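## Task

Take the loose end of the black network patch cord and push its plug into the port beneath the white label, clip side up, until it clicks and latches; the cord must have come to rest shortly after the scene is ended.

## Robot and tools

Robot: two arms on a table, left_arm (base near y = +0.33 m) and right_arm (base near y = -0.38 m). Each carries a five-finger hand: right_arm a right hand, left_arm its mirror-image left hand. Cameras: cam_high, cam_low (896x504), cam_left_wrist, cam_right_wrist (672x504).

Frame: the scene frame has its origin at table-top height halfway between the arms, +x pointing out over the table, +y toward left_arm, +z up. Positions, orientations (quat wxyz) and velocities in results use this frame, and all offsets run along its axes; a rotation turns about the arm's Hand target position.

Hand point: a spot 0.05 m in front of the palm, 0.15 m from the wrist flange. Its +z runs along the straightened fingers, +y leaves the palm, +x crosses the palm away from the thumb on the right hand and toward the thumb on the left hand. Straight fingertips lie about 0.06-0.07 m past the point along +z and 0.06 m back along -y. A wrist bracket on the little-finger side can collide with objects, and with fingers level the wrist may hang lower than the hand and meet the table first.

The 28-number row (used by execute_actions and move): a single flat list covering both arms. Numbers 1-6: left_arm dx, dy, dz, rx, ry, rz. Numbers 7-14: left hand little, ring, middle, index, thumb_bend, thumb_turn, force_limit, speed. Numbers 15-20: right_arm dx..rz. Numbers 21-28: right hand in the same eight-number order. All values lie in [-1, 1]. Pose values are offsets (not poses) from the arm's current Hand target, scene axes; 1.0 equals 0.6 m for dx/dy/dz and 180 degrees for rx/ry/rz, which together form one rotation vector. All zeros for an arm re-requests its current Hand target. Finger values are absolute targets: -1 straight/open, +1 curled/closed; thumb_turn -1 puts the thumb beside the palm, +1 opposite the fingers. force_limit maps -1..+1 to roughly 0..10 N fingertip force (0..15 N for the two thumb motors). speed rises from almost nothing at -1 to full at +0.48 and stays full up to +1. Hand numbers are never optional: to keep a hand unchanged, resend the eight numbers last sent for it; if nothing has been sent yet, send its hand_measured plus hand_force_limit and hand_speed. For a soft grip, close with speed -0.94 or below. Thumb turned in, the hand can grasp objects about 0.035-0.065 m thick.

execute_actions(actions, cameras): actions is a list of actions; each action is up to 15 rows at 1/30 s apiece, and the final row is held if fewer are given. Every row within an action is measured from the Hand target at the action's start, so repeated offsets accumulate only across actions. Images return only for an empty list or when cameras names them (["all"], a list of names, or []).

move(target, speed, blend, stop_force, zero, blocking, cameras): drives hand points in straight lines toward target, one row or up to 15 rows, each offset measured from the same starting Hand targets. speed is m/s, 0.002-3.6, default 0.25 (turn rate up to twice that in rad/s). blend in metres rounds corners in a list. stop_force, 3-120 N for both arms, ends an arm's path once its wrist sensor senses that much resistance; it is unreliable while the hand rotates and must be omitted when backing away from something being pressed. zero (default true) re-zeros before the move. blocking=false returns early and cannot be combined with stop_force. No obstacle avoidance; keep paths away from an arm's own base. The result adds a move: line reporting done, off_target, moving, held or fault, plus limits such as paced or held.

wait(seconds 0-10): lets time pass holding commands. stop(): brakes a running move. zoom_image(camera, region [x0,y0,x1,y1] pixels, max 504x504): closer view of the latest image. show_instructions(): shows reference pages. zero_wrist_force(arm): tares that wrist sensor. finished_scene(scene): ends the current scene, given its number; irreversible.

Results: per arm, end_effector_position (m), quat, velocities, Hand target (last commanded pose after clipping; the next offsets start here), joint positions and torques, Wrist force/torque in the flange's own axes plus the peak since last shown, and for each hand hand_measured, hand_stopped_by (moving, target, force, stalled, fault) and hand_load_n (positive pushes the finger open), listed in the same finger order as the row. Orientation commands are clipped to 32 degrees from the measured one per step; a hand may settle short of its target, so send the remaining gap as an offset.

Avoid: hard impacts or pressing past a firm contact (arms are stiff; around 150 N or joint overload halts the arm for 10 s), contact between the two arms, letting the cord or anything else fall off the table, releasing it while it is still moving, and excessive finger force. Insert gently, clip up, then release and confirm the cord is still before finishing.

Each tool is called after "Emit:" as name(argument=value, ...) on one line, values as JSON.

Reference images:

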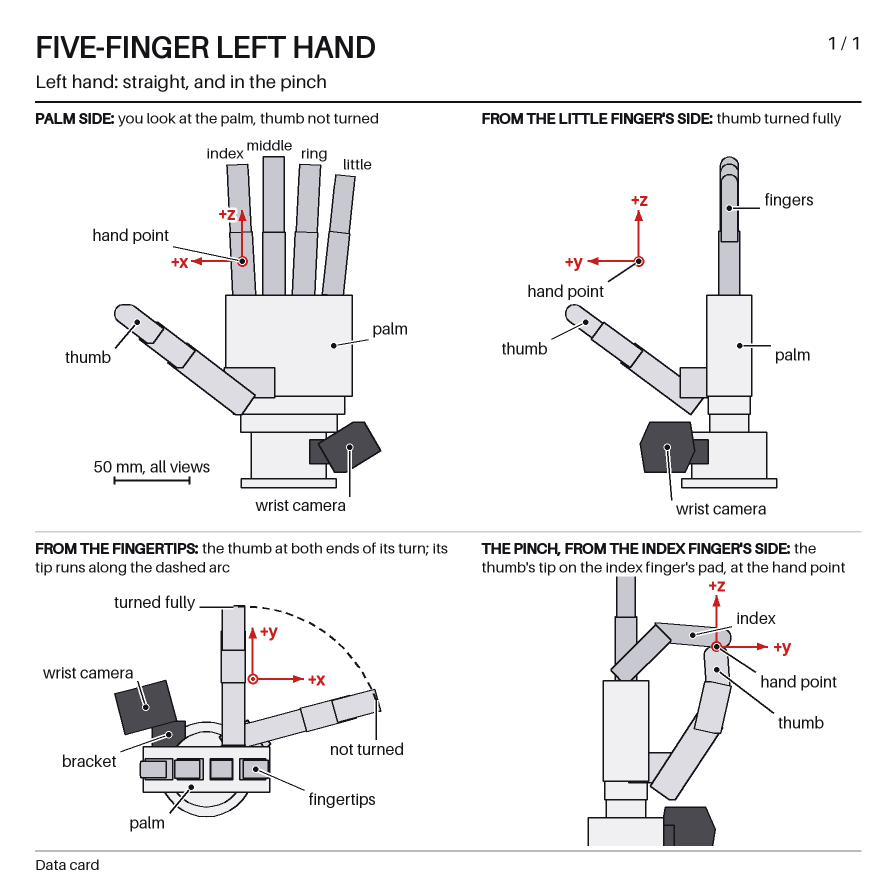

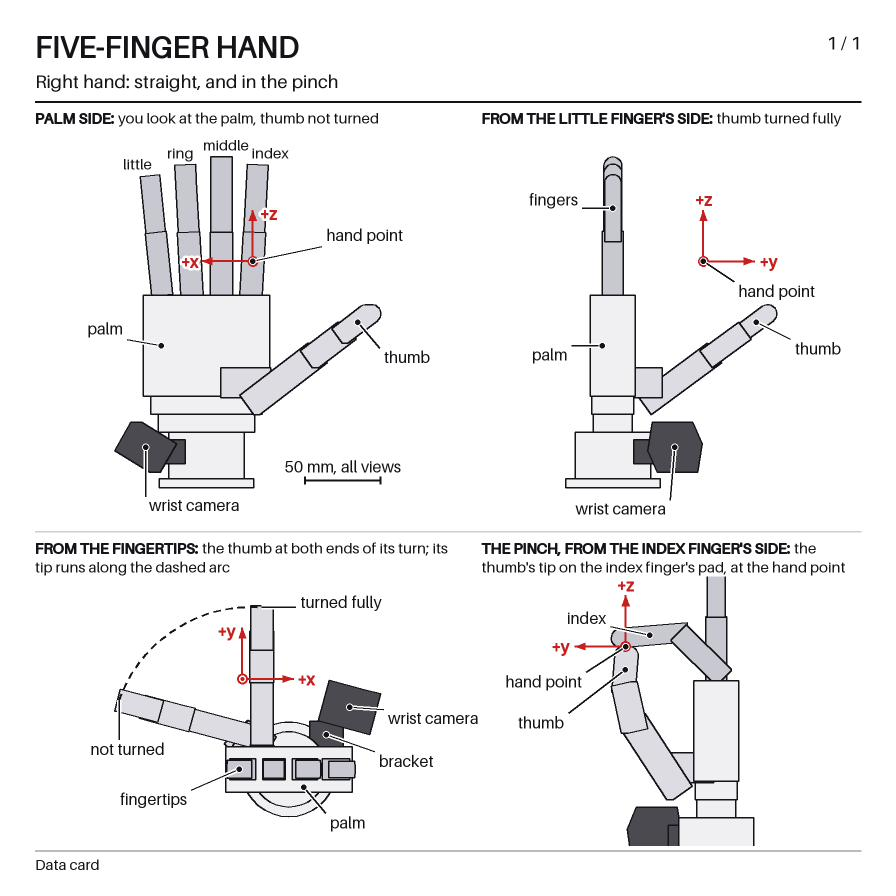

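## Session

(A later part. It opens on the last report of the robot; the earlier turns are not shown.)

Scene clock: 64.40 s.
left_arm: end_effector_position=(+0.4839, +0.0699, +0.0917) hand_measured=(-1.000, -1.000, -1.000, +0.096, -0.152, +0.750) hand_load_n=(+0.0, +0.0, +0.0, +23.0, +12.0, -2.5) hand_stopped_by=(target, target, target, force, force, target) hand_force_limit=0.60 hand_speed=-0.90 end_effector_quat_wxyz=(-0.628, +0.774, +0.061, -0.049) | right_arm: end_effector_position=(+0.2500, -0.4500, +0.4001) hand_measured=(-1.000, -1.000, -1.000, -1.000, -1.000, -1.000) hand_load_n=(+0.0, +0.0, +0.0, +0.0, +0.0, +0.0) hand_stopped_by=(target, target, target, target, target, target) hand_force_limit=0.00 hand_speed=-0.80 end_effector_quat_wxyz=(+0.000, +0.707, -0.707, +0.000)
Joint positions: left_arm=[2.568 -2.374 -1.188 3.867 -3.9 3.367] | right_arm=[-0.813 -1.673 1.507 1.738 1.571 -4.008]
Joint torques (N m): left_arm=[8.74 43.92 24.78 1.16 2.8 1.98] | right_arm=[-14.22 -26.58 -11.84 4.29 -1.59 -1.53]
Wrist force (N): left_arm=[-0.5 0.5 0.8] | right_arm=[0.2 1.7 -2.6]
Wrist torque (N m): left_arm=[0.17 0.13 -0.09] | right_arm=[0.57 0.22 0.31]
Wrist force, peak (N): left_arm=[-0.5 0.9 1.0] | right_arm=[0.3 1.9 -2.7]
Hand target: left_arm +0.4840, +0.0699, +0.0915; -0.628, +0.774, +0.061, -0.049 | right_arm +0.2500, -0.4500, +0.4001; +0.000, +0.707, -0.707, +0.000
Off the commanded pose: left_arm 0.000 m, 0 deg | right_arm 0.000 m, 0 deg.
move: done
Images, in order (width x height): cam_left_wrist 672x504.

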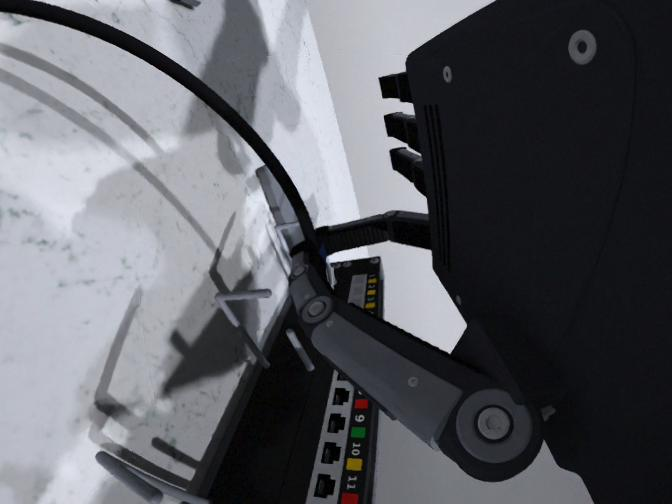

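Emit:
move(target=[0.0494,0.0078,0.0192,0,0,0,-1,-1,-1,0.75,0.0,0.75,0.6,-0.9,0,0,0,0,0,0,-1,-1,-1,-1,-1,-1,0,-0.8], speed=0.06)

Emit:
move(target=[0.0494,0.0078,0,0,0,0,-1,-1,-1,0.75,0.0,0.75,0.6,-0.9,0,0,0,0,0,0,-1,-1,-1,-1,-1,-1,0,-0.8], speed=0.01, stop_force=3, cameras=["cam_left_wrist"])

Emit:
zoom_image(camera="cam_left_wrist", region=[276, 220, 376, 320])

Scene clock: 66.63 s.
left_arm: end_effector_position=(+0.5136, +0.0746, +0.1030) hand_measured=(-1.000, -1.000, -1.000, +0.096, -0.152, +0.750) hand_load_n=(+0.0, +0.0, +0.0, +23.0, +11.5, -2.5) hand_stopped_by=(target, target, target, force, force, target) hand_force_limit=0.60 hand_speed=-0.90 end_effector_quat_wxyz=(-0.628, +0.774, +0.061, -0.049) | right_arm: end_effector_position=(+0.2500, -0.4500, +0.4001) hand_measured=(-1.000, -1.000, -1.000, -1.000, -1.000, -1.000) hand_load_n=(+0.0, +0.0, +0.0, +0.0, +0.0, +0.0) hand_stopped_by=(target, target, target, target, target, target) hand_force_limit=0.00 hand_speed=-0.80 end_effector_quat_wxyz=(+0.000, +0.707, -0.707, +0.000)
Joint positions: left_arm=[2.596 -2.406 -1.098 3.819 -3.873 3.379] | right_arm=[-0.813 -1.673 1.507 1.738 1.571 -4.008]
Joint torques (N m): left_arm=[9.51 44.83 26.71 -1.92 2.61 2.19] | right_arm=[-12.22 -26.6 -13.37 4.27 -1.55 -1.57]
Wrist force (N): left_arm=[-0.3 0.5 0.6] | right_arm=[0.1 1.7 -2.5]
Wrist torque (N m): left_arm=[0.20 0.10 -0.08] | right_arm=[0.57 0.24 0.31]
Wrist force, peak (N): left_arm=[-1.0 0.6 0.8] | right_arm=[-0.1 1.9 -2.7]
Hand target: left_arm +0.5137, +0.0746, +0.1030; -0.628, +0.774, +0.061, -0.049 | right_arm +0.2500, -0.4500, +0.4001; +0.000, +0.707, -0.707, +0.000
Off the commanded pose: left_arm 0.000 m, 0 deg | right_arm 0.000 m, 0 deg.
move: done

Scene clock: 71.00 s.
left_arm: end_effector_position=(+0.5428, +0.0792, +0.1030) hand_measured=(-1.000, -1.000, -1.000, +0.096, -0.152, +0.750) hand_load_n=(+0.0, +0.0, +0.0, +23.0, +11.5, -2.5) hand_stopped_by=(target, target, target, force, force, target) hand_force_limit=0.60 hand_speed=-0.90 end_effector_quat_wxyz=(-0.628, +0.774, +0.061, -0.049) | right_arm: end_effector_position=(+0.2500, -0.4500, +0.4001) hand_measured=(-1.000, -1.000, -1.000, -1.000, -1.000, -1.000) hand_load_n=(+0.0, +0.0, +0.0, +0.0, +0.0, +0.0) hand_stopped_by=(target, target, target, target, target, target) hand_force_limit=0.00 hand_speed=-0.80 end_effector_quat_wxyz=(+0.000, +0.707, -0.707, +0.000)
Joint positions: left_arm=[2.622 -2.454 -1.01 3.788 -3.848 3.392] | right_arm=[-0.813 -1.673 1.507 1.738 1.571 -4.008]
Joint torques (N m): left_arm=[-8.53 69.36 11.32 1.15 -1.12 -1.99] | right_arm=[-12.58 -25.35 -12.19 4.11 -1.5 -1.52]
Wrist force (N): left_arm=[-1.8 -0.1 0.3] | right_arm=[0.2 1.9 -2.4]
Wrist torque (N m): left_arm=[0.13 0.13 -0.09] | right_arm=[0.60 0.22 0.32]
Wrist force, peak (N): left_arm=[-3.7 1.1 0.7] | right_arm=[0.1 1.9 -2.8]
Hand target: left_arm +0.5428, +0.0792, +0.1030; -0.628, +0.774, +0.061, -0.049 (not the last commanded pose) | right_arm +0.2500, -0.4500, +0.4001; +0.000, +0.707, -0.707, +0.000
Off the commanded pose: left_arm 0.001 m, 0 deg | right_arm 0.000 m, 0 deg.
move: contact (left_arm)
Images, in order (width x height): cam_left_wrist 672x504.

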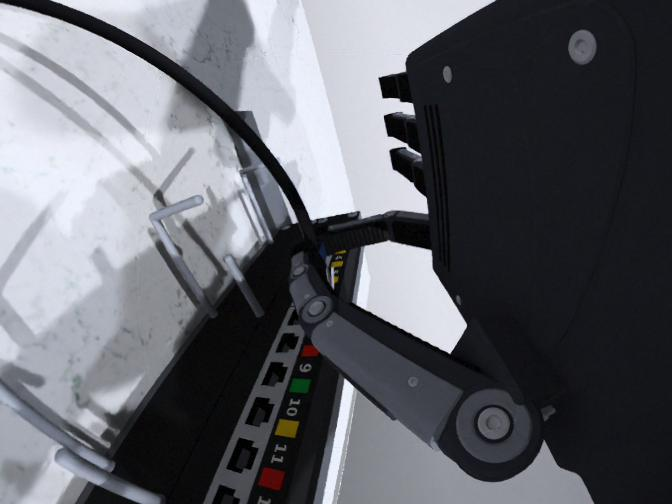

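Scaled by 5.040 from the camera's 672x504 image, which has a finer 960x720 frame.

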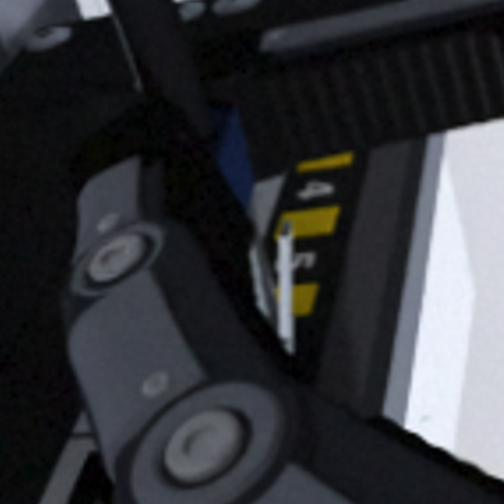

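Emit:
move(target=[[-0.0067,-0.001,0,0,0,0,-1,-1,-1,0.75,0.0,0.75,0.6,-0.9,0,0,0,0,0,0,-1,-1,-1,-1,-1,-1,0,-0.8],[0.0025,-0.0587,0,0,0,0,-1,-1,-1,0.75,0.0,0.75,0.6,-0.9,0,0,0,0,0,0,-1,-1,-1,-1,-1,-1,0,-0.8]], speed=[0.02,0.06])

Emit:
move(target=[0.03,0.0047,0,0,0,0,-1,-1,-1,0.75,0.0,0.75,0.6,-0.9,0,0,0,0,0,0,-1,-1,-1,-1,-1,-1,0,-0.8], speed=0.008, stop_force=3)

Scene clock: 73.03 s.
left_arm: end_effector_position=(+0.5443, +0.0441, +0.1030) hand_measured=(-1.000, -1.000, -1.000, +0.096, -0.152, +0.750) hand_load_n=(+0.0, +0.0, +0.0, +22.5, +11.5, -2.5) hand_stopped_by=(target, target, target, force, force, target) hand_force_limit=0.60 hand_speed=-0.90 end_effector_quat_wxyz=(-0.628, +0.774, +0.061, -0.049) | right_arm: end_effector_position=(+0.2500, -0.4500, +0.4001) hand_measured=(-1.000, -1.000, -1.000, -1.000, -1.000, -1.000) hand_load_n=(+0.0, +0.0, +0.0, +0.0, +0.0, +0.0) hand_stopped_by=(target, target, target, target, target, target) hand_force_limit=0.00 hand_speed=-0.80 end_effector_quat_wxyz=(+0.000, +0.707, -0.707, +0.000)
Joint positions: left_arm=[2.583 -2.526 -0.872 3.708 -3.886 3.373] | right_arm=[-0.813 -1.673 1.507 1.738 1.571 -4.008]
Joint torques (N m): left_arm=[-12.51 51.4 28.76 -1.98 -1.53 -1.73] | right_arm=[-13.24 -25.25 -12.26 4.3 -1.35 -1.43]
Wrist force (N): left_arm=[-0.8 0.2 0.9] | right_arm=[0.2 1.9 -2.3]
Wrist torque (N m): left_arm=[0.13 0.18 0.09] | right_arm=[0.59 0.20 0.32]
Wrist force, peak (N): left_arm=[-2.1 0.8 0.4] | right_arm=[0.2 2.0 -2.5]
Hand target: left_arm +0.5443, +0.0440, +0.1030; -0.628, +0.774, +0.061, -0.049 | right_arm +0.2500, -0.4500, +0.4001; +0.000, +0.707, -0.707, +0.000
Off the commanded pose: left_arm 0.000 m, 0 deg | right_arm 0.000 m, 0 deg.
move: done

Scene clock: 74.67 s.
left_arm: end_effector_position=(+0.5469, +0.0444, +0.1030) hand_measured=(-1.000, -1.000, -1.000, +0.096, -0.152, +0.750) hand_load_n=(+0.0, +0.0, +0.0, +23.0, +11.5, -2.5) hand_stopped_by=(target, target, target, force, force, target) hand_force_limit=0.60 hand_speed=-0.90 end_effector_quat_wxyz=(-0.628, +0.774, +0.061, -0.049) | right_arm: end_effector_position=(+0.2500, -0.4500, +0.4001) hand_measured=(-1.000, -1.000, -1.000, -1.000, -1.000, -1.000) hand_load_n=(+0.0, +0.0, -0.5, +0.0, +0.0, +0.0) hand_stopped_by=(target, target, target, target, target, target) hand_force_limit=0.00 hand_speed=-0.80 end_effector_quat_wxyz=(+0.000, +0.707, -0.707, +0.000)
Joint positions: left_arm=[2.585 -2.531 -0.863 3.704 -3.883 3.374] | right_arm=[-0.813 -1.673 1.507 1.738 1.571 -4.008]
Joint torques (N m): left_arm=[-10.65 71.48 11.95 1.15 -1.38 -2.03] | right_arm=[-13.02 -25.88 -12.58 4.25 -1.28 -1.49]
Wrist force (N): left_arm=[-0.7 0.5 0.6] | right_arm=[-0.2 1.8 -2.0]
Wrist torque (N m): left_arm=[0.17 0.15 -0.07] | right_arm=[0.56 0.26 0.29]
Wrist force, peak (N): left_arm=[-4.8 0.4 0.5] | right_arm=[0.1 2.1 -2.6]
Hand target: left_arm +0.5469, +0.0444, +0.1030; -0.628, +0.774, +0.061, -0.049 (not the last commanded pose) | right_arm +0.2500, -0.4500, +0.4001; +0.000, +0.707, -0.707, +0.000
Off the commanded pose: left_arm 0.016 m, 0 deg | right_arm 0.000 m, 0 deg.
move: contact (left_arm)

Emit:
move(target=[[-0.0267,-0.003,0,0,0,0,-1,-1,-1,0.75,0.0,0.75,0.6,-0.9,0,0,0,0,0,0,-1,-1,-1,-1,-1,-1,0,-0.8],[-0.0267,0.0583,-0.0192,0,0,0.0133,-1,-1,-1,0.75,0.0,0.75,0.6,-0.9,0,0,0,0,0,0,-1,-1,-1,-1,-1,-1,0,-0.8]], speed=[0.05,0.06], cameras=["cam_left_wrist"])

Emit:
zoom_image(camera="cam_left_wrist", region=[322, 254, 358, 310])

Emit:
zoom_image(camera="cam_left_wrist", region=[300, 220, 380, 330])

Scene clock: 77.40 s.
left_arm: end_effector_position=(+0.5308, +0.0793, +0.0915) hand_measured=(-1.000, -1.000, -1.000, +0.096, -0.152, +0.750) hand_load_n=(+0.0, +0.0, +0.0, +23.0, +11.5, -2.5) hand_stopped_by=(target, target, target, force, force, target) hand_force_limit=0.60 hand_speed=-0.90 end_effector_quat_wxyz=(-0.627, +0.773, +0.077, -0.062) | right_arm: end_effector_position=(+0.2500, -0.4500, +0.4001) hand_measured=(-1.000, -1.000, -1.000, -1.000, -1.000, -1.000) hand_load_n=(+0.0, +0.0, +0.0, +0.0, +0.0, +0.0) hand_stopped_by=(target, target, target, target, target, target) hand_force_limit=0.00 hand_speed=-0.80 end_effector_quat_wxyz=(+0.000, +0.707, -0.707, +0.000)
Joint positions: left_arm=[2.621 -2.462 -1.024 3.795 -3.889 3.372] | right_arm=[-0.813 -1.673 1.507 1.738 1.571 -4.008]
Joint torques (N m): left_arm=[9.77 68.82 9.83 1.34 2.71 1.66] | right_arm=[-13.19 -25.39 -12.7 4.27 -1.32 -1.44]
Wrist force (N): left_arm=[-0.4 0.2 0.7] | right_arm=[0.2 1.7 -2.5]
Wrist torque (N m): left_arm=[0.15 0.10 0.11] | right_arm=[0.56 0.22 0.31]
Wrist force, peak (N): left_arm=[-0.9 0.2 1.1] | right_arm=[-0.2 1.9 -2.7]
Hand target: left_arm +0.5308, +0.0794, +0.0915; -0.627, +0.773, +0.077, -0.062 | right_arm +0.2500, -0.4500, +0.4001; +0.000, +0.707, -0.707, +0.000
Off the commanded pose: left_arm 0.000 m, 0 deg | right_arm 0.000 m, 0 deg.
move: done
Images, in order (width x height): cam_left_wrist 672x504.

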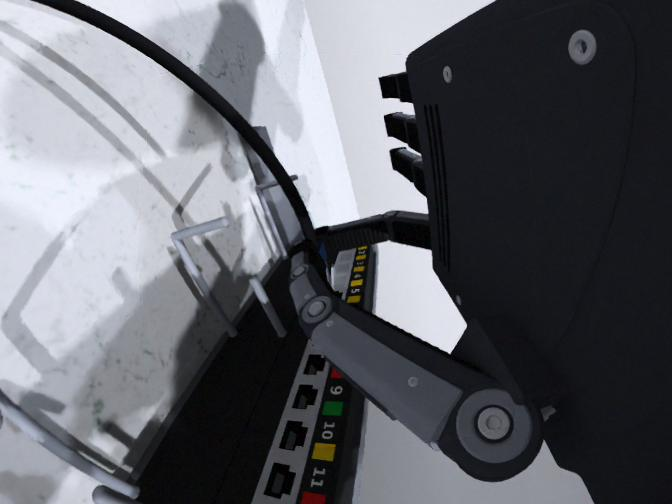

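Scaled by 9.000 from the camera's 672x504 image, which has a finer 960x720 frame.

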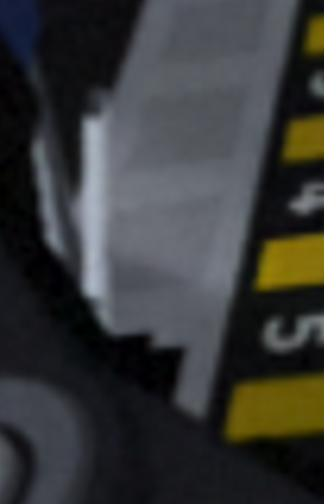

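Scaled by 4.582 from the camera's 672x504 image, which has a finer 960x720 frame.

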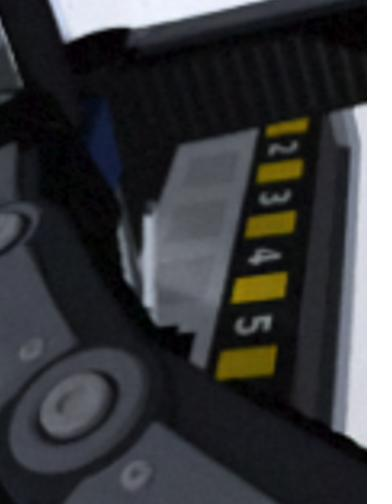

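Emit:
move(target=[0.033,0.00388,0,0,0,0,-1,-1,-1,0.75,0.0,0.75,0.6,-0.9,0,0,0,0,0,0,-1,-1,-1,-1,-1,-1,0,-0.8], speed=0.007, stop_force=3, cameras=["cam_left_wrist"])

Emit:
zoom_image(camera="cam_left_wrist", region=[322, 254, 358, 310])

Scene clock: 80.80 s.
left_arm: end_effector_position=(+0.5432, +0.0808, +0.0915) hand_measured=(-1.000, -1.000, -1.000, +0.096, -0.152, +0.750) hand_load_n=(+0.0, +0.0, +0.0, +23.0, +11.5, -2.5) hand_stopped_by=(target, target, target, force, force, target) hand_force_limit=0.60 hand_speed=-0.90 end_effector_quat_wxyz=(-0.627, +0.773, +0.077, -0.062) | right_arm: end_effector_position=(+0.2500, -0.4500, +0.4001) hand_measured=(-1.000, -1.000, -1.000, -1.000, -1.000, -1.000) hand_load_n=(+0.0, +0.0, +0.0, +0.0, +0.0, +0.0) hand_stopped_by=(target, target, target, target, target, target) hand_force_limit=0.00 hand_speed=-0.80 end_effector_quat_wxyz=(+0.000, +0.707, -0.707, +0.000)
Joint positions: left_arm=[2.631 -2.484 -0.983 3.78 -3.879 3.377] | right_arm=[-0.813 -1.673 1.507 1.738 1.571 -4.008]
Joint torques (N m): left_arm=[-10.72 70.15 9.72 1.15 -1.75 -1.79] | right_arm=[-11.92 -25.61 -12.18 4.28 -1.59 -1.2]
Wrist force (N): left_arm=[-0.7 0.6 0.9] | right_arm=[0.2 2.0 -2.4]
Wrist torque (N m): left_arm=[0.17 0.14 -0.10] | right_arm=[0.61 0.22 0.32]
Wrist force, peak (N): left_arm=[-3.9 0.5 1.9] | right_arm=[-0.1 1.9 -2.7]
Hand target: left_arm +0.5432, +0.0808, +0.0915; -0.627, +0.773, +0.077, -0.062 (not the last commanded pose) | right_arm +0.2500, -0.4500, +0.4001; +0.000, +0.707, -0.707, +0.000
Off the commanded pose: left_arm 0.008 m, 0 deg | right_arm 0.000 m, 0 deg.
move: contact (left_arm)
Images, in order (width x height): cam_left_wrist 672x504.

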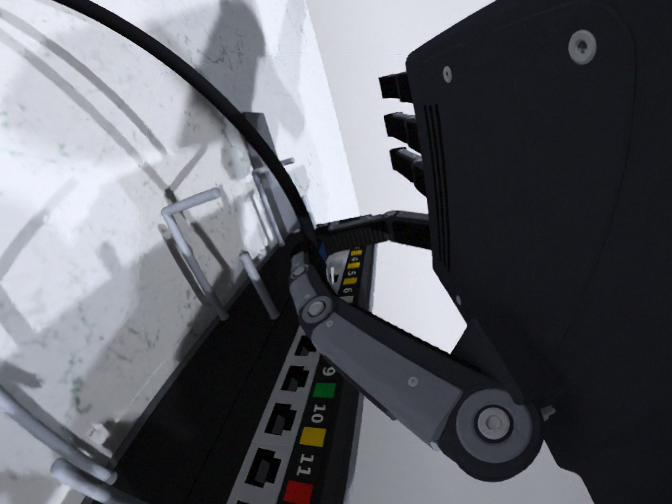

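Scaled by 9.000 from the camera's 672x504 image, which has a finer 960x720 frame.

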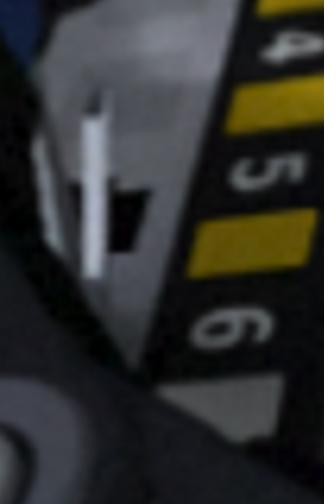

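Emit:
execute_actions(actions=[])

Scene clock: 81.20 s.
left_arm: end_effector_position=(+0.5432, +0.0808, +0.0915) hand_measured=(-1.000, -1.000, -1.000, +0.096, -0.152, +0.750) hand_load_n=(+0.0, +0.0, +0.0, +23.0, +12.0, -2.0) hand_stopped_by=(target, target, target, force, force, target) hand_force_limit=0.60 hand_speed=-0.90 end_effector_quat_wxyz=(-0.627, +0.773, +0.077, -0.062) | right_arm: end_effector_position=(+0.2500, -0.4500, +0.4001) hand_measured=(-1.000, -1.000, -1.000, -1.000, -1.000, -1.000) hand_load_n=(+0.0, +0.0, +0.0, +0.0, +0.0, +0.0) hand_stopped_by=(target, target, target, target, target, target) hand_force_limit=0.00 hand_speed=-0.80 end_effector_quat_wxyz=(+0.000, +0.707, -0.707, +0.000)
Joint positions: left_arm=[2.631 -2.484 -0.983 3.78 -3.879 3.377] | right_arm=[-0.813 -1.673 1.507 1.738 1.571 -4.008]
Joint velocities: within noise
Joint torques (N m): left_arm=[-10.1 69.95 10.69 1.08 -1.51 -1.72] | right_arm=[-13.01 -25.95 -14.15 4.25 -1.39 -1.36]
Motor temperatures (°C): left_arm=[30 34 36 38 40 36] | right_arm=[32 30 32 36 37 39]
Wrist force (N): left_arm=[-0.6 0.2 0.8] | right_arm=[-0.2 1.5 -2.4]
Wrist torque (N m): left_arm=[0.12 0.14 -0.09] | right_arm=[0.54 0.28 0.29]
Wrist force, peak (N): left_arm=[-0.8 0.4 0.8] | right_arm=[0.1 1.9 -2.6]
Hand target: left_arm +0.5432, +0.0808, +0.0915; -0.627, +0.773, +0.077, -0.062 (not the last commanded pose) | right_arm +0.2500, -0.4500, +0.4001; +0.000, +0.707, -0.707, +0.000
Off the commanded pose: left_arm 0.008 m, 0 deg | right_arm 0.000 m, 0 deg.

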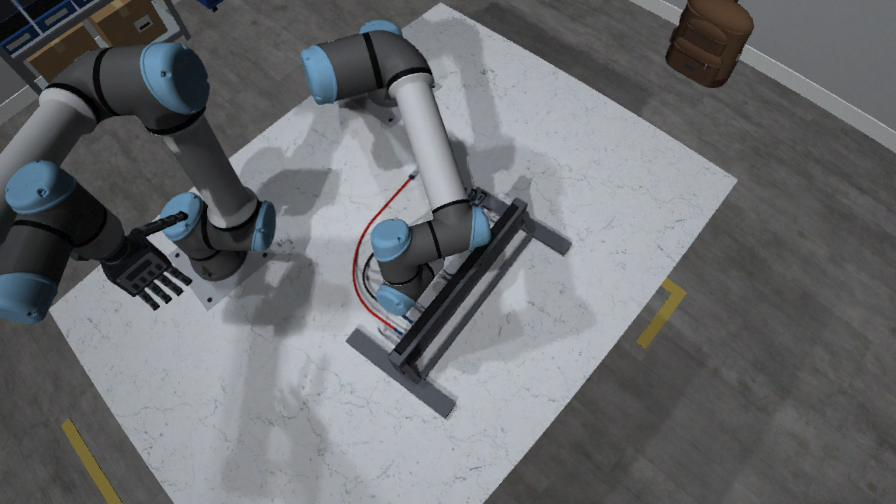

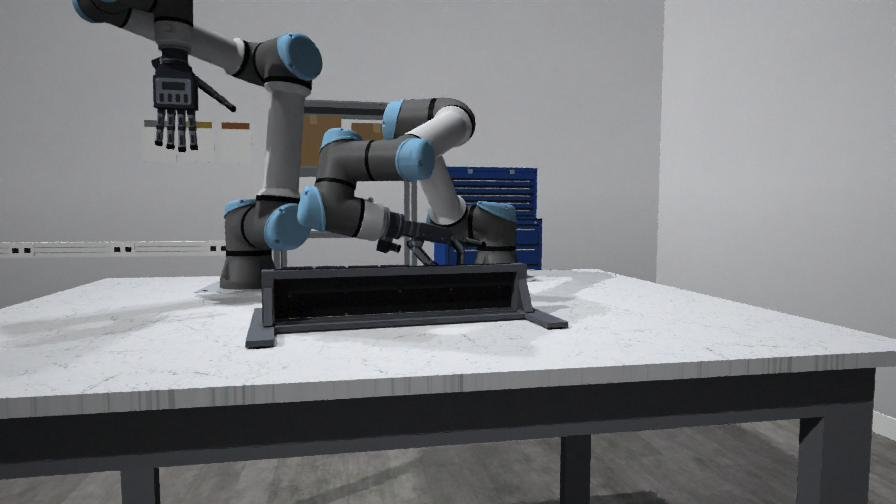

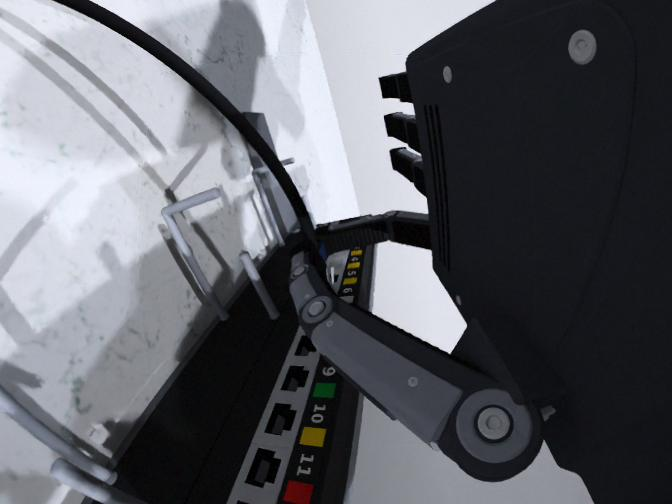

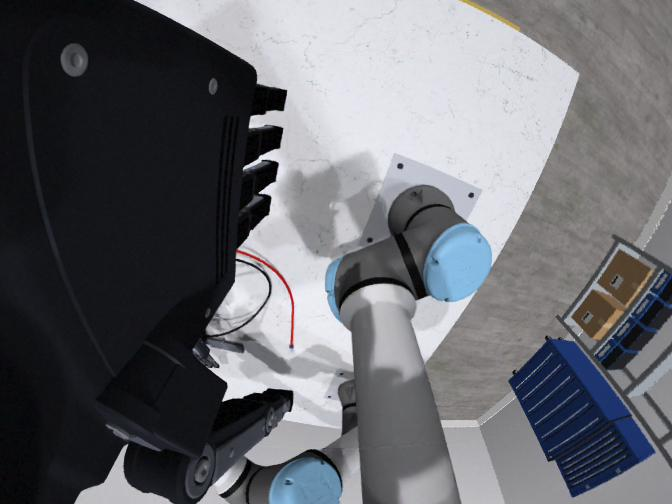

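Emit:
move(target=[-0.00517,0.00108,0,0,0,0,-1,-1,-1,0.75,0.0,0.75,0.6,-0.9,0,0,0,0,0,0,-1,-1,-1,-1,-1,-1,0,-0.8], speed=0.02, cameras=[])

Emit:
move(target=[0.025,0.00294,0,0,0,0,-1,-1,-1,0.75,0.0,0.75,0.6,-0.9,0,0,0,0,0,0,-1,-1,-1,-1,-1,-1,0,-0.8], speed=0.007, stop_force=3, cameras=["cam_left_wrist"])

Scene clock: 82.10 s.
left_arm: end_effector_position=(+0.5401, +0.0815, +0.0915) hand_measured=(-1.000, -1.000, -1.000, +0.096, -0.152, +0.750) hand_load_n=(+0.0, +0.0, +0.5, +23.0, +11.5, -2.0) hand_stopped_by=(target, target, target, force, force, target) hand_force_limit=0.60 hand_speed=-0.90 end_effector_quat_wxyz=(-0.627, +0.773, +0.077, -0.062) | right_arm: end_effector_position=(+0.2500, -0.4500, +0.4001) hand_measured=(-1.000, -1.000, -1.000, -1.000, -1.000, -1.000) hand_load_n=(+0.0, +0.0, +0.0, +0.0, +0.0, +0.0) hand_stopped_by=(target, target, target, target, target, target) hand_force_limit=0.00 hand_speed=-0.80 end_effector_quat_wxyz=(+0.000, +0.707, -0.707, +0.000)
Joint positions: left_arm=[2.63 -2.476 -0.997 3.786 -3.88 3.376] | right_arm=[-0.813 -1.673 1.507 1.738 1.571 -4.008]
Joint torques (N m): left_arm=[-10.7 68.65 9.09 1.17 -1.81 -1.45] | right_arm=[-13.3 -26.23 -13.64 4.27 -1.45 -1.49]
Wrist force (N): left_arm=[-0.6 0.3 0.7] | right_arm=[0.5 1.9 -2.3]
Wrist torque (N m): left_arm=[0.14 0.13 -0.09] | right_arm=[0.59 0.18 0.33]
Wrist force, peak (N): left_arm=[-0.6 0.6 0.9] | right_arm=[0.3 1.9 -2.7]
Hand target: left_arm +0.5401, +0.0815, +0.0915; -0.627, +0.773, +0.077, -0.062 | right_arm +0.2500, -0.4500, +0.4001; +0.000, +0.707, -0.707, +0.000
Off the commanded pose: left_arm 0.000 m, 0 deg | right_arm 0.000 m, 0 deg.
move: done
No camera images: "cameras" was empty.

Scene clock: 83.90 s.
left_arm: end_effector_position=(+0.5436, +0.0819, +0.0915) hand_measured=(-1.000, -1.000, -1.000, +0.096, -0.152, +0.750) hand_load_n=(+0.5, +0.0, +0.0, +22.5, +11.5, -2.5) hand_stopped_by=(target, target, target, force, force, target) hand_force_limit=0.60 hand_speed=-0.90 end_effector_quat_wxyz=(-0.627, +0.773, +0.077, -0.062) | right_arm: end_effector_position=(+0.2500, -0.4500, +0.4001) hand_measured=(-1.000, -1.000, -1.000, -1.000, -1.000, -1.000) hand_load_n=(+0.0, +0.0, +0.0, +0.0, +0.0, +0.0) hand_stopped_by=(target, target, target, target, target, target) hand_force_limit=0.00 hand_speed=-0.80 end_effector_quat_wxyz=(+0.000, +0.707, -0.707, +0.000)
Joint positions: left_arm=[2.633 -2.483 -0.985 3.781 -3.878 3.377] | right_arm=[-0.813 -1.673 1.507 1.738 1.571 -4.008]
Joint torques (N m): left_arm=[-10.62 68.4 10.51 1 -1.58 -2.07] | right_arm=[-11.63 -25.53 -12.79 4.13 -1.33 -1.23]
Wrist force (N): left_arm=[-0.7 0.3 0.5] | right_arm=[0.1 1.9 -2.4]
Wrist torque (N m): left_arm=[0.16 0.14 -0.08] | right_arm=[0.59 0.24 0.31]
Wrist force, peak (N): left_arm=[-4.0 0.6 2.0] | right_arm=[0.1 1.8 -2.8]
Hand target: left_arm +0.5436, +0.0819, +0.0915; -0.627, +0.773, +0.077, -0.062 (not the last commanded pose) | right_arm +0.2500, -0.4500, +0.4001; +0.000, +0.707, -0.707, +0.000
Off the commanded pose: left_arm 0.012 m, 0 deg | right_arm 0.000 m, 0 deg.
move: contact (left_arm)
Images, in order (width x height): cam_left_wrist 672x504.

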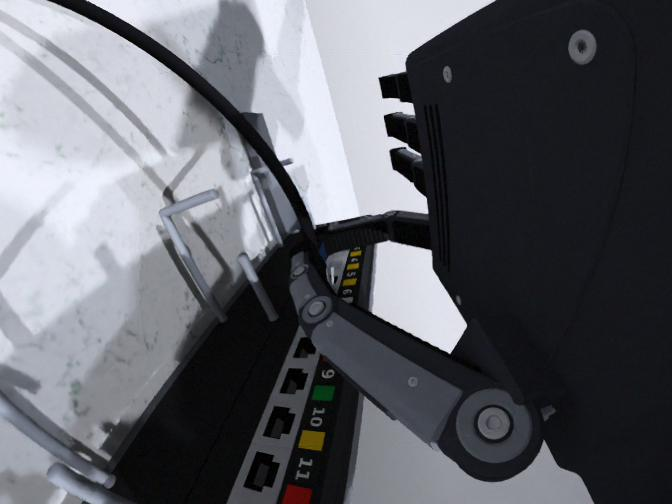

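Emit:
move(target=[-0.00517,0.00108,0,0,0,0,-1,-1,-1,0.75,0.0,0.75,0.6,-0.9,0,0,0,0,0,0,-1,-1,-1,-1,-1,-1,0,-0.8], speed=0.02, cameras=[])

Emit:
move(target=[0.025,0.00294,0,0,0,0,-1,-1,-1,0.75,0.0,0.75,0.6,-0.9,0,0,0,0,0,0,-1,-1,-1,-1,-1,-1,0,-0.8], speed=0.007, stop_force=3, cameras=["cam_left_wrist"])

Scene clock: 84.80 s.
left_arm: end_effector_position=(+0.5406, +0.0825, +0.0915) hand_measured=(-1.000, -1.000, -1.000, +0.096, -0.152, +0.750) hand_load_n=(+0.0, +0.0, +0.0, +23.0, +11.5, -2.5) hand_stopped_by=(target, target, target, force, force, target) hand_force_limit=0.60 hand_speed=-0.90 end_effector_quat_wxyz=(-0.627, +0.773, +0.077, -0.062) | right_arm: end_effector_position=(+0.2500, -0.4500, +0.4001) hand_measured=(-1.000, -1.000, -1.000, -1.000, -1.000, -1.000) hand_load_n=(+0.0, +0.0, +0.0, +0.0, -0.5, +0.0) hand_stopped_by=(target, target, target, target, target, target) hand_force_limit=0.00 hand_speed=-0.80 end_effector_quat_wxyz=(+0.000, +0.707, -0.707, +0.000)
Joint positions: left_arm=[2.632 -2.475 -0.999 3.787 -3.879 3.377] | right_arm=[-0.813 -1.673 1.507 1.738 1.571 -4.008]
Joint torques (N m): left_arm=[-10.69 69.14 8.98 1.3 -1.74 -1.91] | right_arm=[-12.36 -25.59 -13.13 4.17 -1.35 -1.54]
Wrist force (N): left_arm=[-0.5 0.6 0.7] | right_arm=[-0.2 1.7 -2.2]
Wrist torque (N m): left_arm=[0.18 0.11 0.05] | right_arm=[0.55 0.28 0.29]
Wrist force, peak (N): left_arm=[-0.9 0.4 0.8] | right_arm=[0.1 1.9 -2.6]
Hand target: left_arm +0.5405, +0.0826, +0.0915; -0.627, +0.773, +0.077, -0.062 | right_arm +0.2500, -0.4500, +0.4001; +0.000, +0.707, -0.707, +0.000
Off the commanded pose: left_arm 0.000 m, 0 deg | right_arm 0.000 m, 0 deg.
move: done
No camera images: "cameras" was empty.

Scene clock: 86.63 s.
left_arm: end_effector_position=(+0.5439, +0.0830, +0.0915) hand_measured=(-1.000, -1.000, -1.000, +0.096, -0.152, +0.750) hand_load_n=(+0.0, +0.0, +0.0, +23.0, +12.0, -2.5) hand_stopped_by=(target, target, target, force, force, target) hand_force_limit=0.60 hand_speed=-0.90 end_effector_quat_wxyz=(-0.627, +0.773, +0.077, -0.062) | right_arm: end_effector_position=(+0.2500, -0.4500, +0.4001) hand_measured=(-1.000, -1.000, -1.000, -1.000, -1.000, -1.000) hand_load_n=(+0.0, +0.0, +0.0, +0.0, +0.0, +0.0) hand_stopped_by=(target, target, target, target, target, target) hand_force_limit=0.00 hand_speed=-0.80 end_effector_quat_wxyz=(+0.000, +0.707, -0.707, +0.000)
Joint positions: left_arm=[2.634 -2.481 -0.988 3.783 -3.876 3.378] | right_arm=[-0.813 -1.673 1.507 1.738 1.571 -4.008]
Joint torques (N m): left_arm=[-9.64 68.51 11.11 1.04 -1.4 -1.98] | right_arm=[-13.02 -24.9 -12.79 4.17 -1.5 -1.28]
Wrist force (N): left_arm=[-0.8 0.4 0.6] | right_arm=[0.0 1.7 -2.6]
Wrist torque (N m): left_arm=[0.17 0.14 -0.08] | right_arm=[0.58 0.25 0.31]
Wrist force, peak (N): left_arm=[-4.4 0.9 0.7] | right_arm=[0.1 2.0 -2.7]
Hand target: left_arm +0.5439, +0.0830, +0.0915; -0.627, +0.773, +0.077, -0.062 (not the last commanded pose) | right_arm +0.2500, -0.4500, +0.4001; +0.000, +0.707, -0.707, +0.000
Off the commanded pose: left_arm 0.012 m, 0 deg | right_arm 0.000 m, 0 deg.
move: contact (left_arm)
Images, in order (width x height): cam_left_wrist 672x504.

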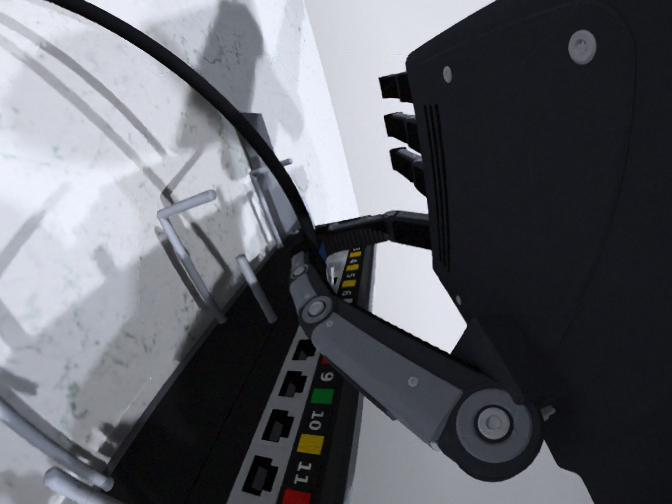

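Emit:
zoom_image(camera="cam_left_wrist", region=[300, 236, 372, 308])

Emit:
zoom_image(camera="cam_left_wrist", region=[318, 250, 354, 286])

Scaled by 7.000 from the camera's 672x504 image, which has a finer 960x720 frame.

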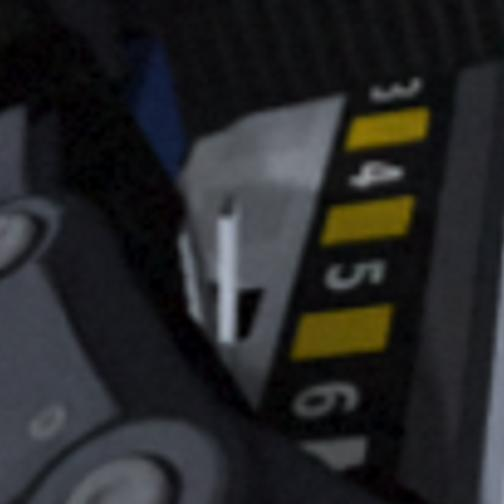

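Scaled by 14.000 from the camera's 672x504 image, which has a finer 960x720 frame.

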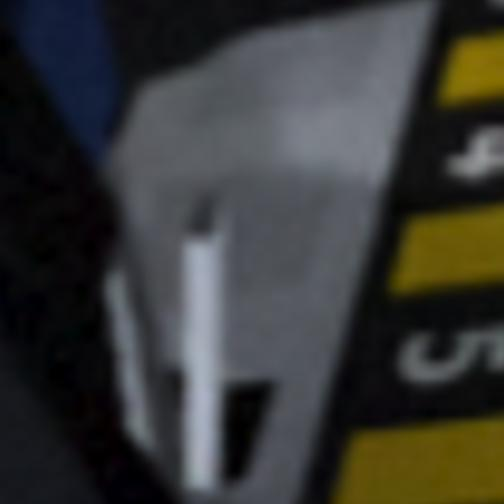

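Emit:
move(target=[-0.00517,0.00041,0,0,0,0,-1,-1,-1,0.75,0.0,0.75,0.6,-0.9,0,0,0,0,0,0,-1,-1,-1,-1,-1,-1,0,-0.8], speed=0.02, cameras=[])

Emit:
move(target=[0.025,0.00294,0,0,0,0,-1,-1,-1,0.75,0.0,0.75,0.6,-0.9,0,0,0,0,0,0,-1,-1,-1,-1,-1,-1,0,-0.8], speed=0.007, stop_force=3, cameras=["cam_left_wrist"])

Scene clock: 87.97 s.
left_arm: end_effector_position=(+0.5409, +0.0832, +0.0915) hand_measured=(-1.000, -1.000, -1.000, +0.096, -0.152, +0.750) hand_load_n=(+0.0, +0.0, +0.0, +22.5, +11.5, -2.5) hand_stopped_by=(target, target, target, force, force, target) hand_force_limit=0.60 hand_speed=-0.90 end_effector_quat_wxyz=(-0.627, +0.773, +0.077, -0.062) | right_arm: end_effector_position=(+0.2500, -0.4500, +0.4001) hand_measured=(-1.000, -1.000, -1.000, -1.000, -1.000, -1.000) hand_load_n=(+0.0, +0.0, +0.0, +0.0, +0.0, +0.0) hand_stopped_by=(target, target, target, target, target, target) hand_force_limit=0.00 hand_speed=-0.80 end_effector_quat_wxyz=(+0.000, +0.707, -0.707, +0.000)
Joint positions: left_arm=[2.633 -2.475 -1 3.788 -3.878 3.377] | right_arm=[-0.813 -1.673 1.507 1.738 1.571 -4.008]
Joint torques (N m): left_arm=[-10.56 68.1 11.23 1.34 -1.64 -1.97] | right_arm=[-12.8 -25.12 -13.33 4.12 -1.31 -1.36]
Wrist force (N): left_arm=[-0.6 0.2 0.5] | right_arm=[0.2 2.0 -2.5]
Wrist torque (N m): left_arm=[0.14 0.13 0.09] | right_arm=[0.62 0.23 0.32]
Wrist force, peak (N): left_arm=[-0.8 0.5 0.9] | right_arm=[0.3 1.9 -2.8]
Hand target: left_arm +0.5408, +0.0832, +0.0915; -0.627, +0.773, +0.077, -0.062 | right_arm +0.2500, -0.4500, +0.4001; +0.000, +0.707, -0.707, +0.000
Off the commanded pose: left_arm 0.000 m, 0 deg | right_arm 0.000 m, 0 deg.
move: done
No camera images: "cameras" was empty.

Scene clock: 89.77 s.
left_arm: end_effector_position=(+0.5439, +0.0836, +0.0915) hand_measured=(-1.000, -1.000, -1.000, +0.096, -0.152, +0.750) hand_load_n=(+0.0, +0.0, +0.0, +22.5, +11.5, -2.5) hand_stopped_by=(target, target, target, force, force, target) hand_force_limit=0.60 hand_speed=-0.90 end_effector_quat_wxyz=(-0.627, +0.773, +0.077, -0.062) | right_arm: end_effector_position=(+0.2500, -0.4500, +0.4001) hand_measured=(-1.000, -1.000, -1.000, -1.000, -1.000, -1.000) hand_load_n=(+0.0, +0.0, +0.0, +0.0, +0.0, +0.0) hand_stopped_by=(target, target, target, target, target, target) hand_force_limit=0.00 hand_speed=-0.80 end_effector_quat_wxyz=(+0.000, +0.707, -0.707, +0.000)
Joint positions: left_arm=[2.635 -2.48 -0.99 3.784 -3.875 3.378] | right_arm=[-0.813 -1.673 1.507 1.738 1.571 -4.008]
Joint torques (N m): left_arm=[-10.87 68.88 9.96 1.24 -1.39 -1.91] | right_arm=[-11.64 -25.19 -13.54 4.01 -1.51 -1.21]
Wrist force (N): left_arm=[-0.9 0.8 0.7] | right_arm=[0.3 1.7 -2.5]
Wrist torque (N m): left_arm=[0.19 0.13 -0.08] | right_arm=[0.58 0.20 0.32]
Wrist force, peak (N): left_arm=[-4.3 1.0 1.0] | right_arm=[0.3 1.9 -2.6]
Hand target: left_arm +0.5439, +0.0836, +0.0915; -0.627, +0.773, +0.077, -0.062 (not the last commanded pose) | right_arm +0.2500, -0.4500, +0.4001; +0.000, +0.707, -0.707, +0.000
Off the commanded pose: left_arm 0.012 m, 0 deg | right_arm 0.000 m, 0 deg.
move: contact (left_arm)
Images, in order (width x height): cam_left_wrist 672x504.

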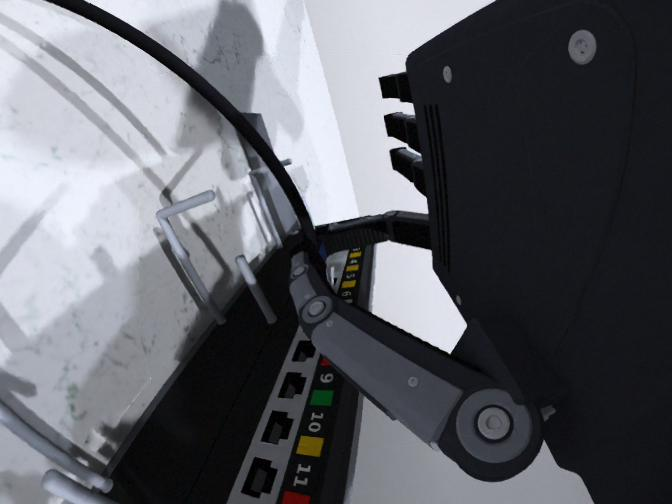

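Emit:
move(target=[-0.005,-0.0006,-0.00083,0,0,0,-1,-1,-1,0.75,0.0,0.75,0.6,-0.9,0,0,0,0,0,0,-1,-1,-1,-1,-1,-1,0,-0.8], speed=0.02, cameras=[])

Emit:
move(target=[0.025,0.00294,0,0,0,0,-1,-1,-1,0.75,0.0,0.75,0.6,-0.9,0,0,0,0,0,0,-1,-1,-1,-1,-1,-1,0,-0.8], speed=0.007, stop_force=3, cameras=["cam_left_wrist"])

Scene clock: 90.73 s.
left_arm: end_effector_position=(+0.5410, +0.0832, +0.0910) hand_measured=(-1.000, -1.000, -1.000, +0.096, -0.152, +0.750) hand_load_n=(+0.0, +0.0, +0.0, +23.0, +12.0, -2.5) hand_stopped_by=(target, target, target, force, force, target) hand_force_limit=0.60 hand_speed=-0.90 end_effector_quat_wxyz=(-0.627, +0.773, +0.077, -0.062) | right_arm: end_effector_position=(+0.2500, -0.4500, +0.4001) hand_measured=(-1.000, -1.000, -1.000, -1.000, -1.000, -1.000) hand_load_n=(+0.0, +0.0, +0.0, +0.0, +0.0, +0.0) hand_stopped_by=(target, target, target, target, target, target) hand_force_limit=0.00 hand_speed=-0.80 end_effector_quat_wxyz=(+0.000, +0.707, -0.707, +0.000)
Joint positions: left_arm=[2.633 -2.475 -1 3.789 -3.878 3.377] | right_arm=[-0.813 -1.673 1.507 1.738 1.571 -4.008]
Joint torques (N m): left_arm=[-10.98 68.52 10.29 1.09 -1.58 -2.13] | right_arm=[-13.28 -25.07 -13.08 4.1 -1.34 -1.39]
Wrist force (N): left_arm=[-0.5 0.3 0.6] | right_arm=[0.1 1.8 -2.3]
Wrist torque (N m): left_arm=[0.16 0.11 0.11] | right_arm=[0.58 0.23 0.31]
Wrist force, peak (N): left_arm=[-0.9 0.5 0.9] | right_arm=[0.2 2.1 -2.4]
Hand target: left_arm +0.5409, +0.0832, +0.0910; -0.627, +0.773, +0.077, -0.062 | right_arm +0.2500, -0.4500, +0.4001; +0.000, +0.707, -0.707, +0.000
Off the commanded pose: left_arm 0.000 m, 0 deg | right_arm 0.000 m, 0 deg.
move: done
No camera images: "cameras" was empty.

Scene clock: 92.50 s.
left_arm: end_effector_position=(+0.5439, +0.0835, +0.0910) hand_measured=(-1.000, -1.000, -1.000, +0.096, -0.152, +0.750) hand_load_n=(+0.0, +0.0, +0.0, +23.0, +12.0, -2.5) hand_stopped_by=(target, target, target, force, force, target) hand_force_limit=0.60 hand_speed=-0.90 end_effector_quat_wxyz=(-0.627, +0.773, +0.077, -0.062) | right_arm: end_effector_position=(+0.2500, -0.4500, +0.4001) hand_measured=(-1.000, -1.000, -1.000, -1.000, -1.000, -1.000) hand_load_n=(+0.0, +0.0, +0.0, +0.0, +0.0, +0.0) hand_stopped_by=(target, target, target, target, target, target) hand_force_limit=0.00 hand_speed=-0.80 end_effector_quat_wxyz=(+0.000, +0.707, -0.707, +0.000)
Joint positions: left_arm=[2.635 -2.481 -0.99 3.785 -3.875 3.378] | right_arm=[-0.813 -1.673 1.507 1.738 1.571 -4.008]
Joint torques (N m): left_arm=[-10.36 68.79 10.96 1.28 -1.36 -1.95] | right_arm=[-13.75 -25.16 -13.42 4 -1.33 -1.24]
Wrist force (N): left_arm=[-0.8 0.5 0.7] | right_arm=[0.1 1.9 -2.5]
Wrist torque (N m): left_arm=[0.17 0.13 -0.08] | right_arm=[0.60 0.25 0.31]
Wrist force, peak (N): left_arm=[-4.7 0.8 1.2] | right_arm=[0.2 2.0 -2.6]
Hand target: left_arm +0.5439, +0.0835, +0.0910; -0.627, +0.773, +0.077, -0.062 (not the last commanded pose) | right_arm +0.2500, -0.4500, +0.4001; +0.000, +0.707, -0.707, +0.000
Off the commanded pose: left_arm 0.012 m, 0 deg | right_arm 0.000 m, 0 deg.
move: contact (left_arm)
Images, in order (width x height): cam_left_wrist 672x504.

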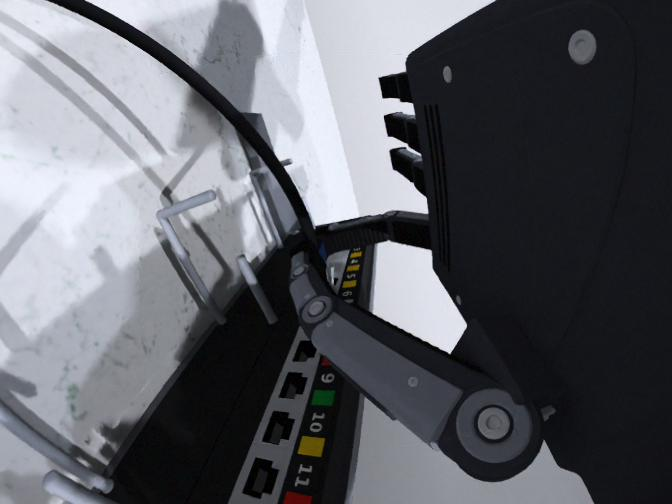

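Emit:
zoom_image(camera="cam_left_wrist", region=[225, 320, 345, 500])

Emit:
zoom_image(camera="cam_left_wrist", region=[320, 256, 350, 286])

Scaled by 2.800 from the camera's 672x504 image, which has a finer 960x720 frame.

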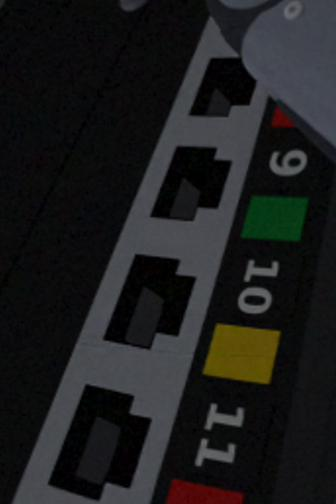

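Scaled by 16.800 from the camera's 672x504 image, which has a finer 960x720 frame.

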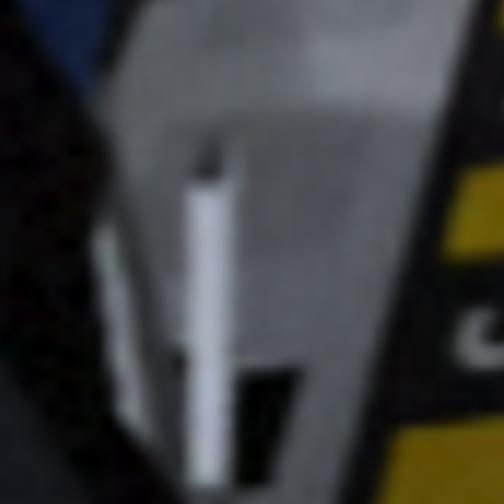

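Emit:
move(target=[-0.00517,0.00057,0,0,0,0,-1,-1,-1,0.75,0.0,0.75,0.6,-0.9,0,0,0,0,0,0,-1,-1,-1,-1,-1,-1,0,-0.8], speed=0.02, cameras=[])

Emit:
move(target=[0.025,0.00294,0,0,0,0,-1,-1,-1,0.75,0.0,0.75,0.6,-0.9,0,0,0,0,0,0,-1,-1,-1,-1,-1,-1,0,-0.8], speed=0.007, stop_force=3, cameras=[])

Scene clock: 101.73 s.
left_arm: end_effector_position=(+0.5409, +0.0839, +0.0910) hand_measured=(-1.000, -1.000, -1.000, +0.096, -0.152, +0.750) hand_load_n=(+0.0, +0.0, +0.0, +23.0, +12.0, -2.5) hand_stopped_by=(target, target, target, force, force, target) hand_force_limit=0.60 hand_speed=-0.90 end_effector_quat_wxyz=(-0.627, +0.773, +0.077, -0.062) | right_arm: end_effector_position=(+0.2500, -0.4500, +0.4001) hand_measured=(-1.000, -1.000, -1.000, -1.000, -1.000, -1.000) hand_load_n=(+0.0, +0.0, +0.0, +0.0, +0.0, -0.5) hand_stopped_by=(target, target, target, target, target, target) hand_force_limit=0.00 hand_speed=-0.80 end_effector_quat_wxyz=(+0.000, +0.707, -0.707, +0.000)
Joint positions: left_arm=[2.633 -2.474 -1.003 3.791 -3.877 3.378] | right_arm=[-0.813 -1.673 1.507 1.738 1.571 -4.008]
Joint torques (N m): left_arm=[-10.46 68.98 11.35 1.33 -1.64 -1.91] | right_arm=[-12.15 -25.32 -14.13 3.99 -1.48 -1.36]
Wrist force (N): left_arm=[-0.5 0.4 0.7] | right_arm=[-0.1 1.6 -2.1]
Wrist torque (N m): left_arm=[0.17 0.12 0.07] | right_arm=[0.54 0.25 0.29]
Wrist force, peak (N): left_arm=[-0.9 0.7 0.7] | right_arm=[0.2 1.8 -2.9]
Hand target: left_arm +0.5408, +0.0839, +0.0910; -0.627, +0.773, +0.077, -0.062 | right_arm +0.2500, -0.4500, +0.4001; +0.000, +0.707, -0.707, +0.000
Off the commanded pose: left_arm 0.000 m, 0 deg | right_arm 0.000 m, 0 deg.
move: done
No camera images: "cameras" was empty.

Scene clock: 103.47 s.
left_arm: end_effector_position=(+0.5438, +0.0842, +0.0910) hand_measured=(-1.000, -1.000, -1.000, +0.096, -0.152, +0.750) hand_load_n=(+0.0, +0.0, +0.0, +23.0, +11.5, -2.5) hand_stopped_by=(target, target, target, force, force, target) hand_force_limit=0.60 hand_speed=-0.90 end_effector_quat_wxyz=(-0.627, +0.773, +0.077, -0.062) | right_arm: end_effector_position=(+0.2500, -0.4500, +0.4001) hand_measured=(-1.000, -1.000, -1.000, -1.000, -1.000, -1.000) hand_load_n=(+0.0, +0.0, +0.0, +0.0, +0.0, +0.0) hand_stopped_by=(target, target, target, target, target, target) hand_force_limit=0.00 hand_speed=-0.80 end_effector_quat_wxyz=(+0.000, +0.707, -0.707, +0.000)
Joint positions: left_arm=[2.636 -2.479 -0.993 3.787 -3.875 3.379] | right_arm=[-0.813 -1.673 1.507 1.738 1.571 -4.008]
Joint torques (N m): left_arm=[-10.66 70.27 11.76 1.04 -1.66 -1.98] | right_arm=[-11.66 -26.25 -13.53 4.07 -1.35 -1.21]
Wrist force (N): left_arm=[-0.9 0.5 0.7] | right_arm=[0.2 1.8 -2.3]
Wrist torque (N m): left_arm=[0.16 0.13 -0.08] | right_arm=[0.58 0.21 0.32]
Wrist force, peak (N): left_arm=[-4.3 0.9 1.1] | right_arm=[0.0 2.3 -2.4]
Hand target: left_arm +0.5438, +0.0842, +0.0910; -0.627, +0.773, +0.077, -0.062 (not the last commanded pose) | right_arm +0.2500, -0.4500, +0.4001; +0.000, +0.707, -0.707, +0.000
Off the commanded pose: left_arm 0.012 m, 0 deg | right_arm 0.000 m, 0 deg.
move: contact (left_arm)
No camera images: "cameras" was empty.


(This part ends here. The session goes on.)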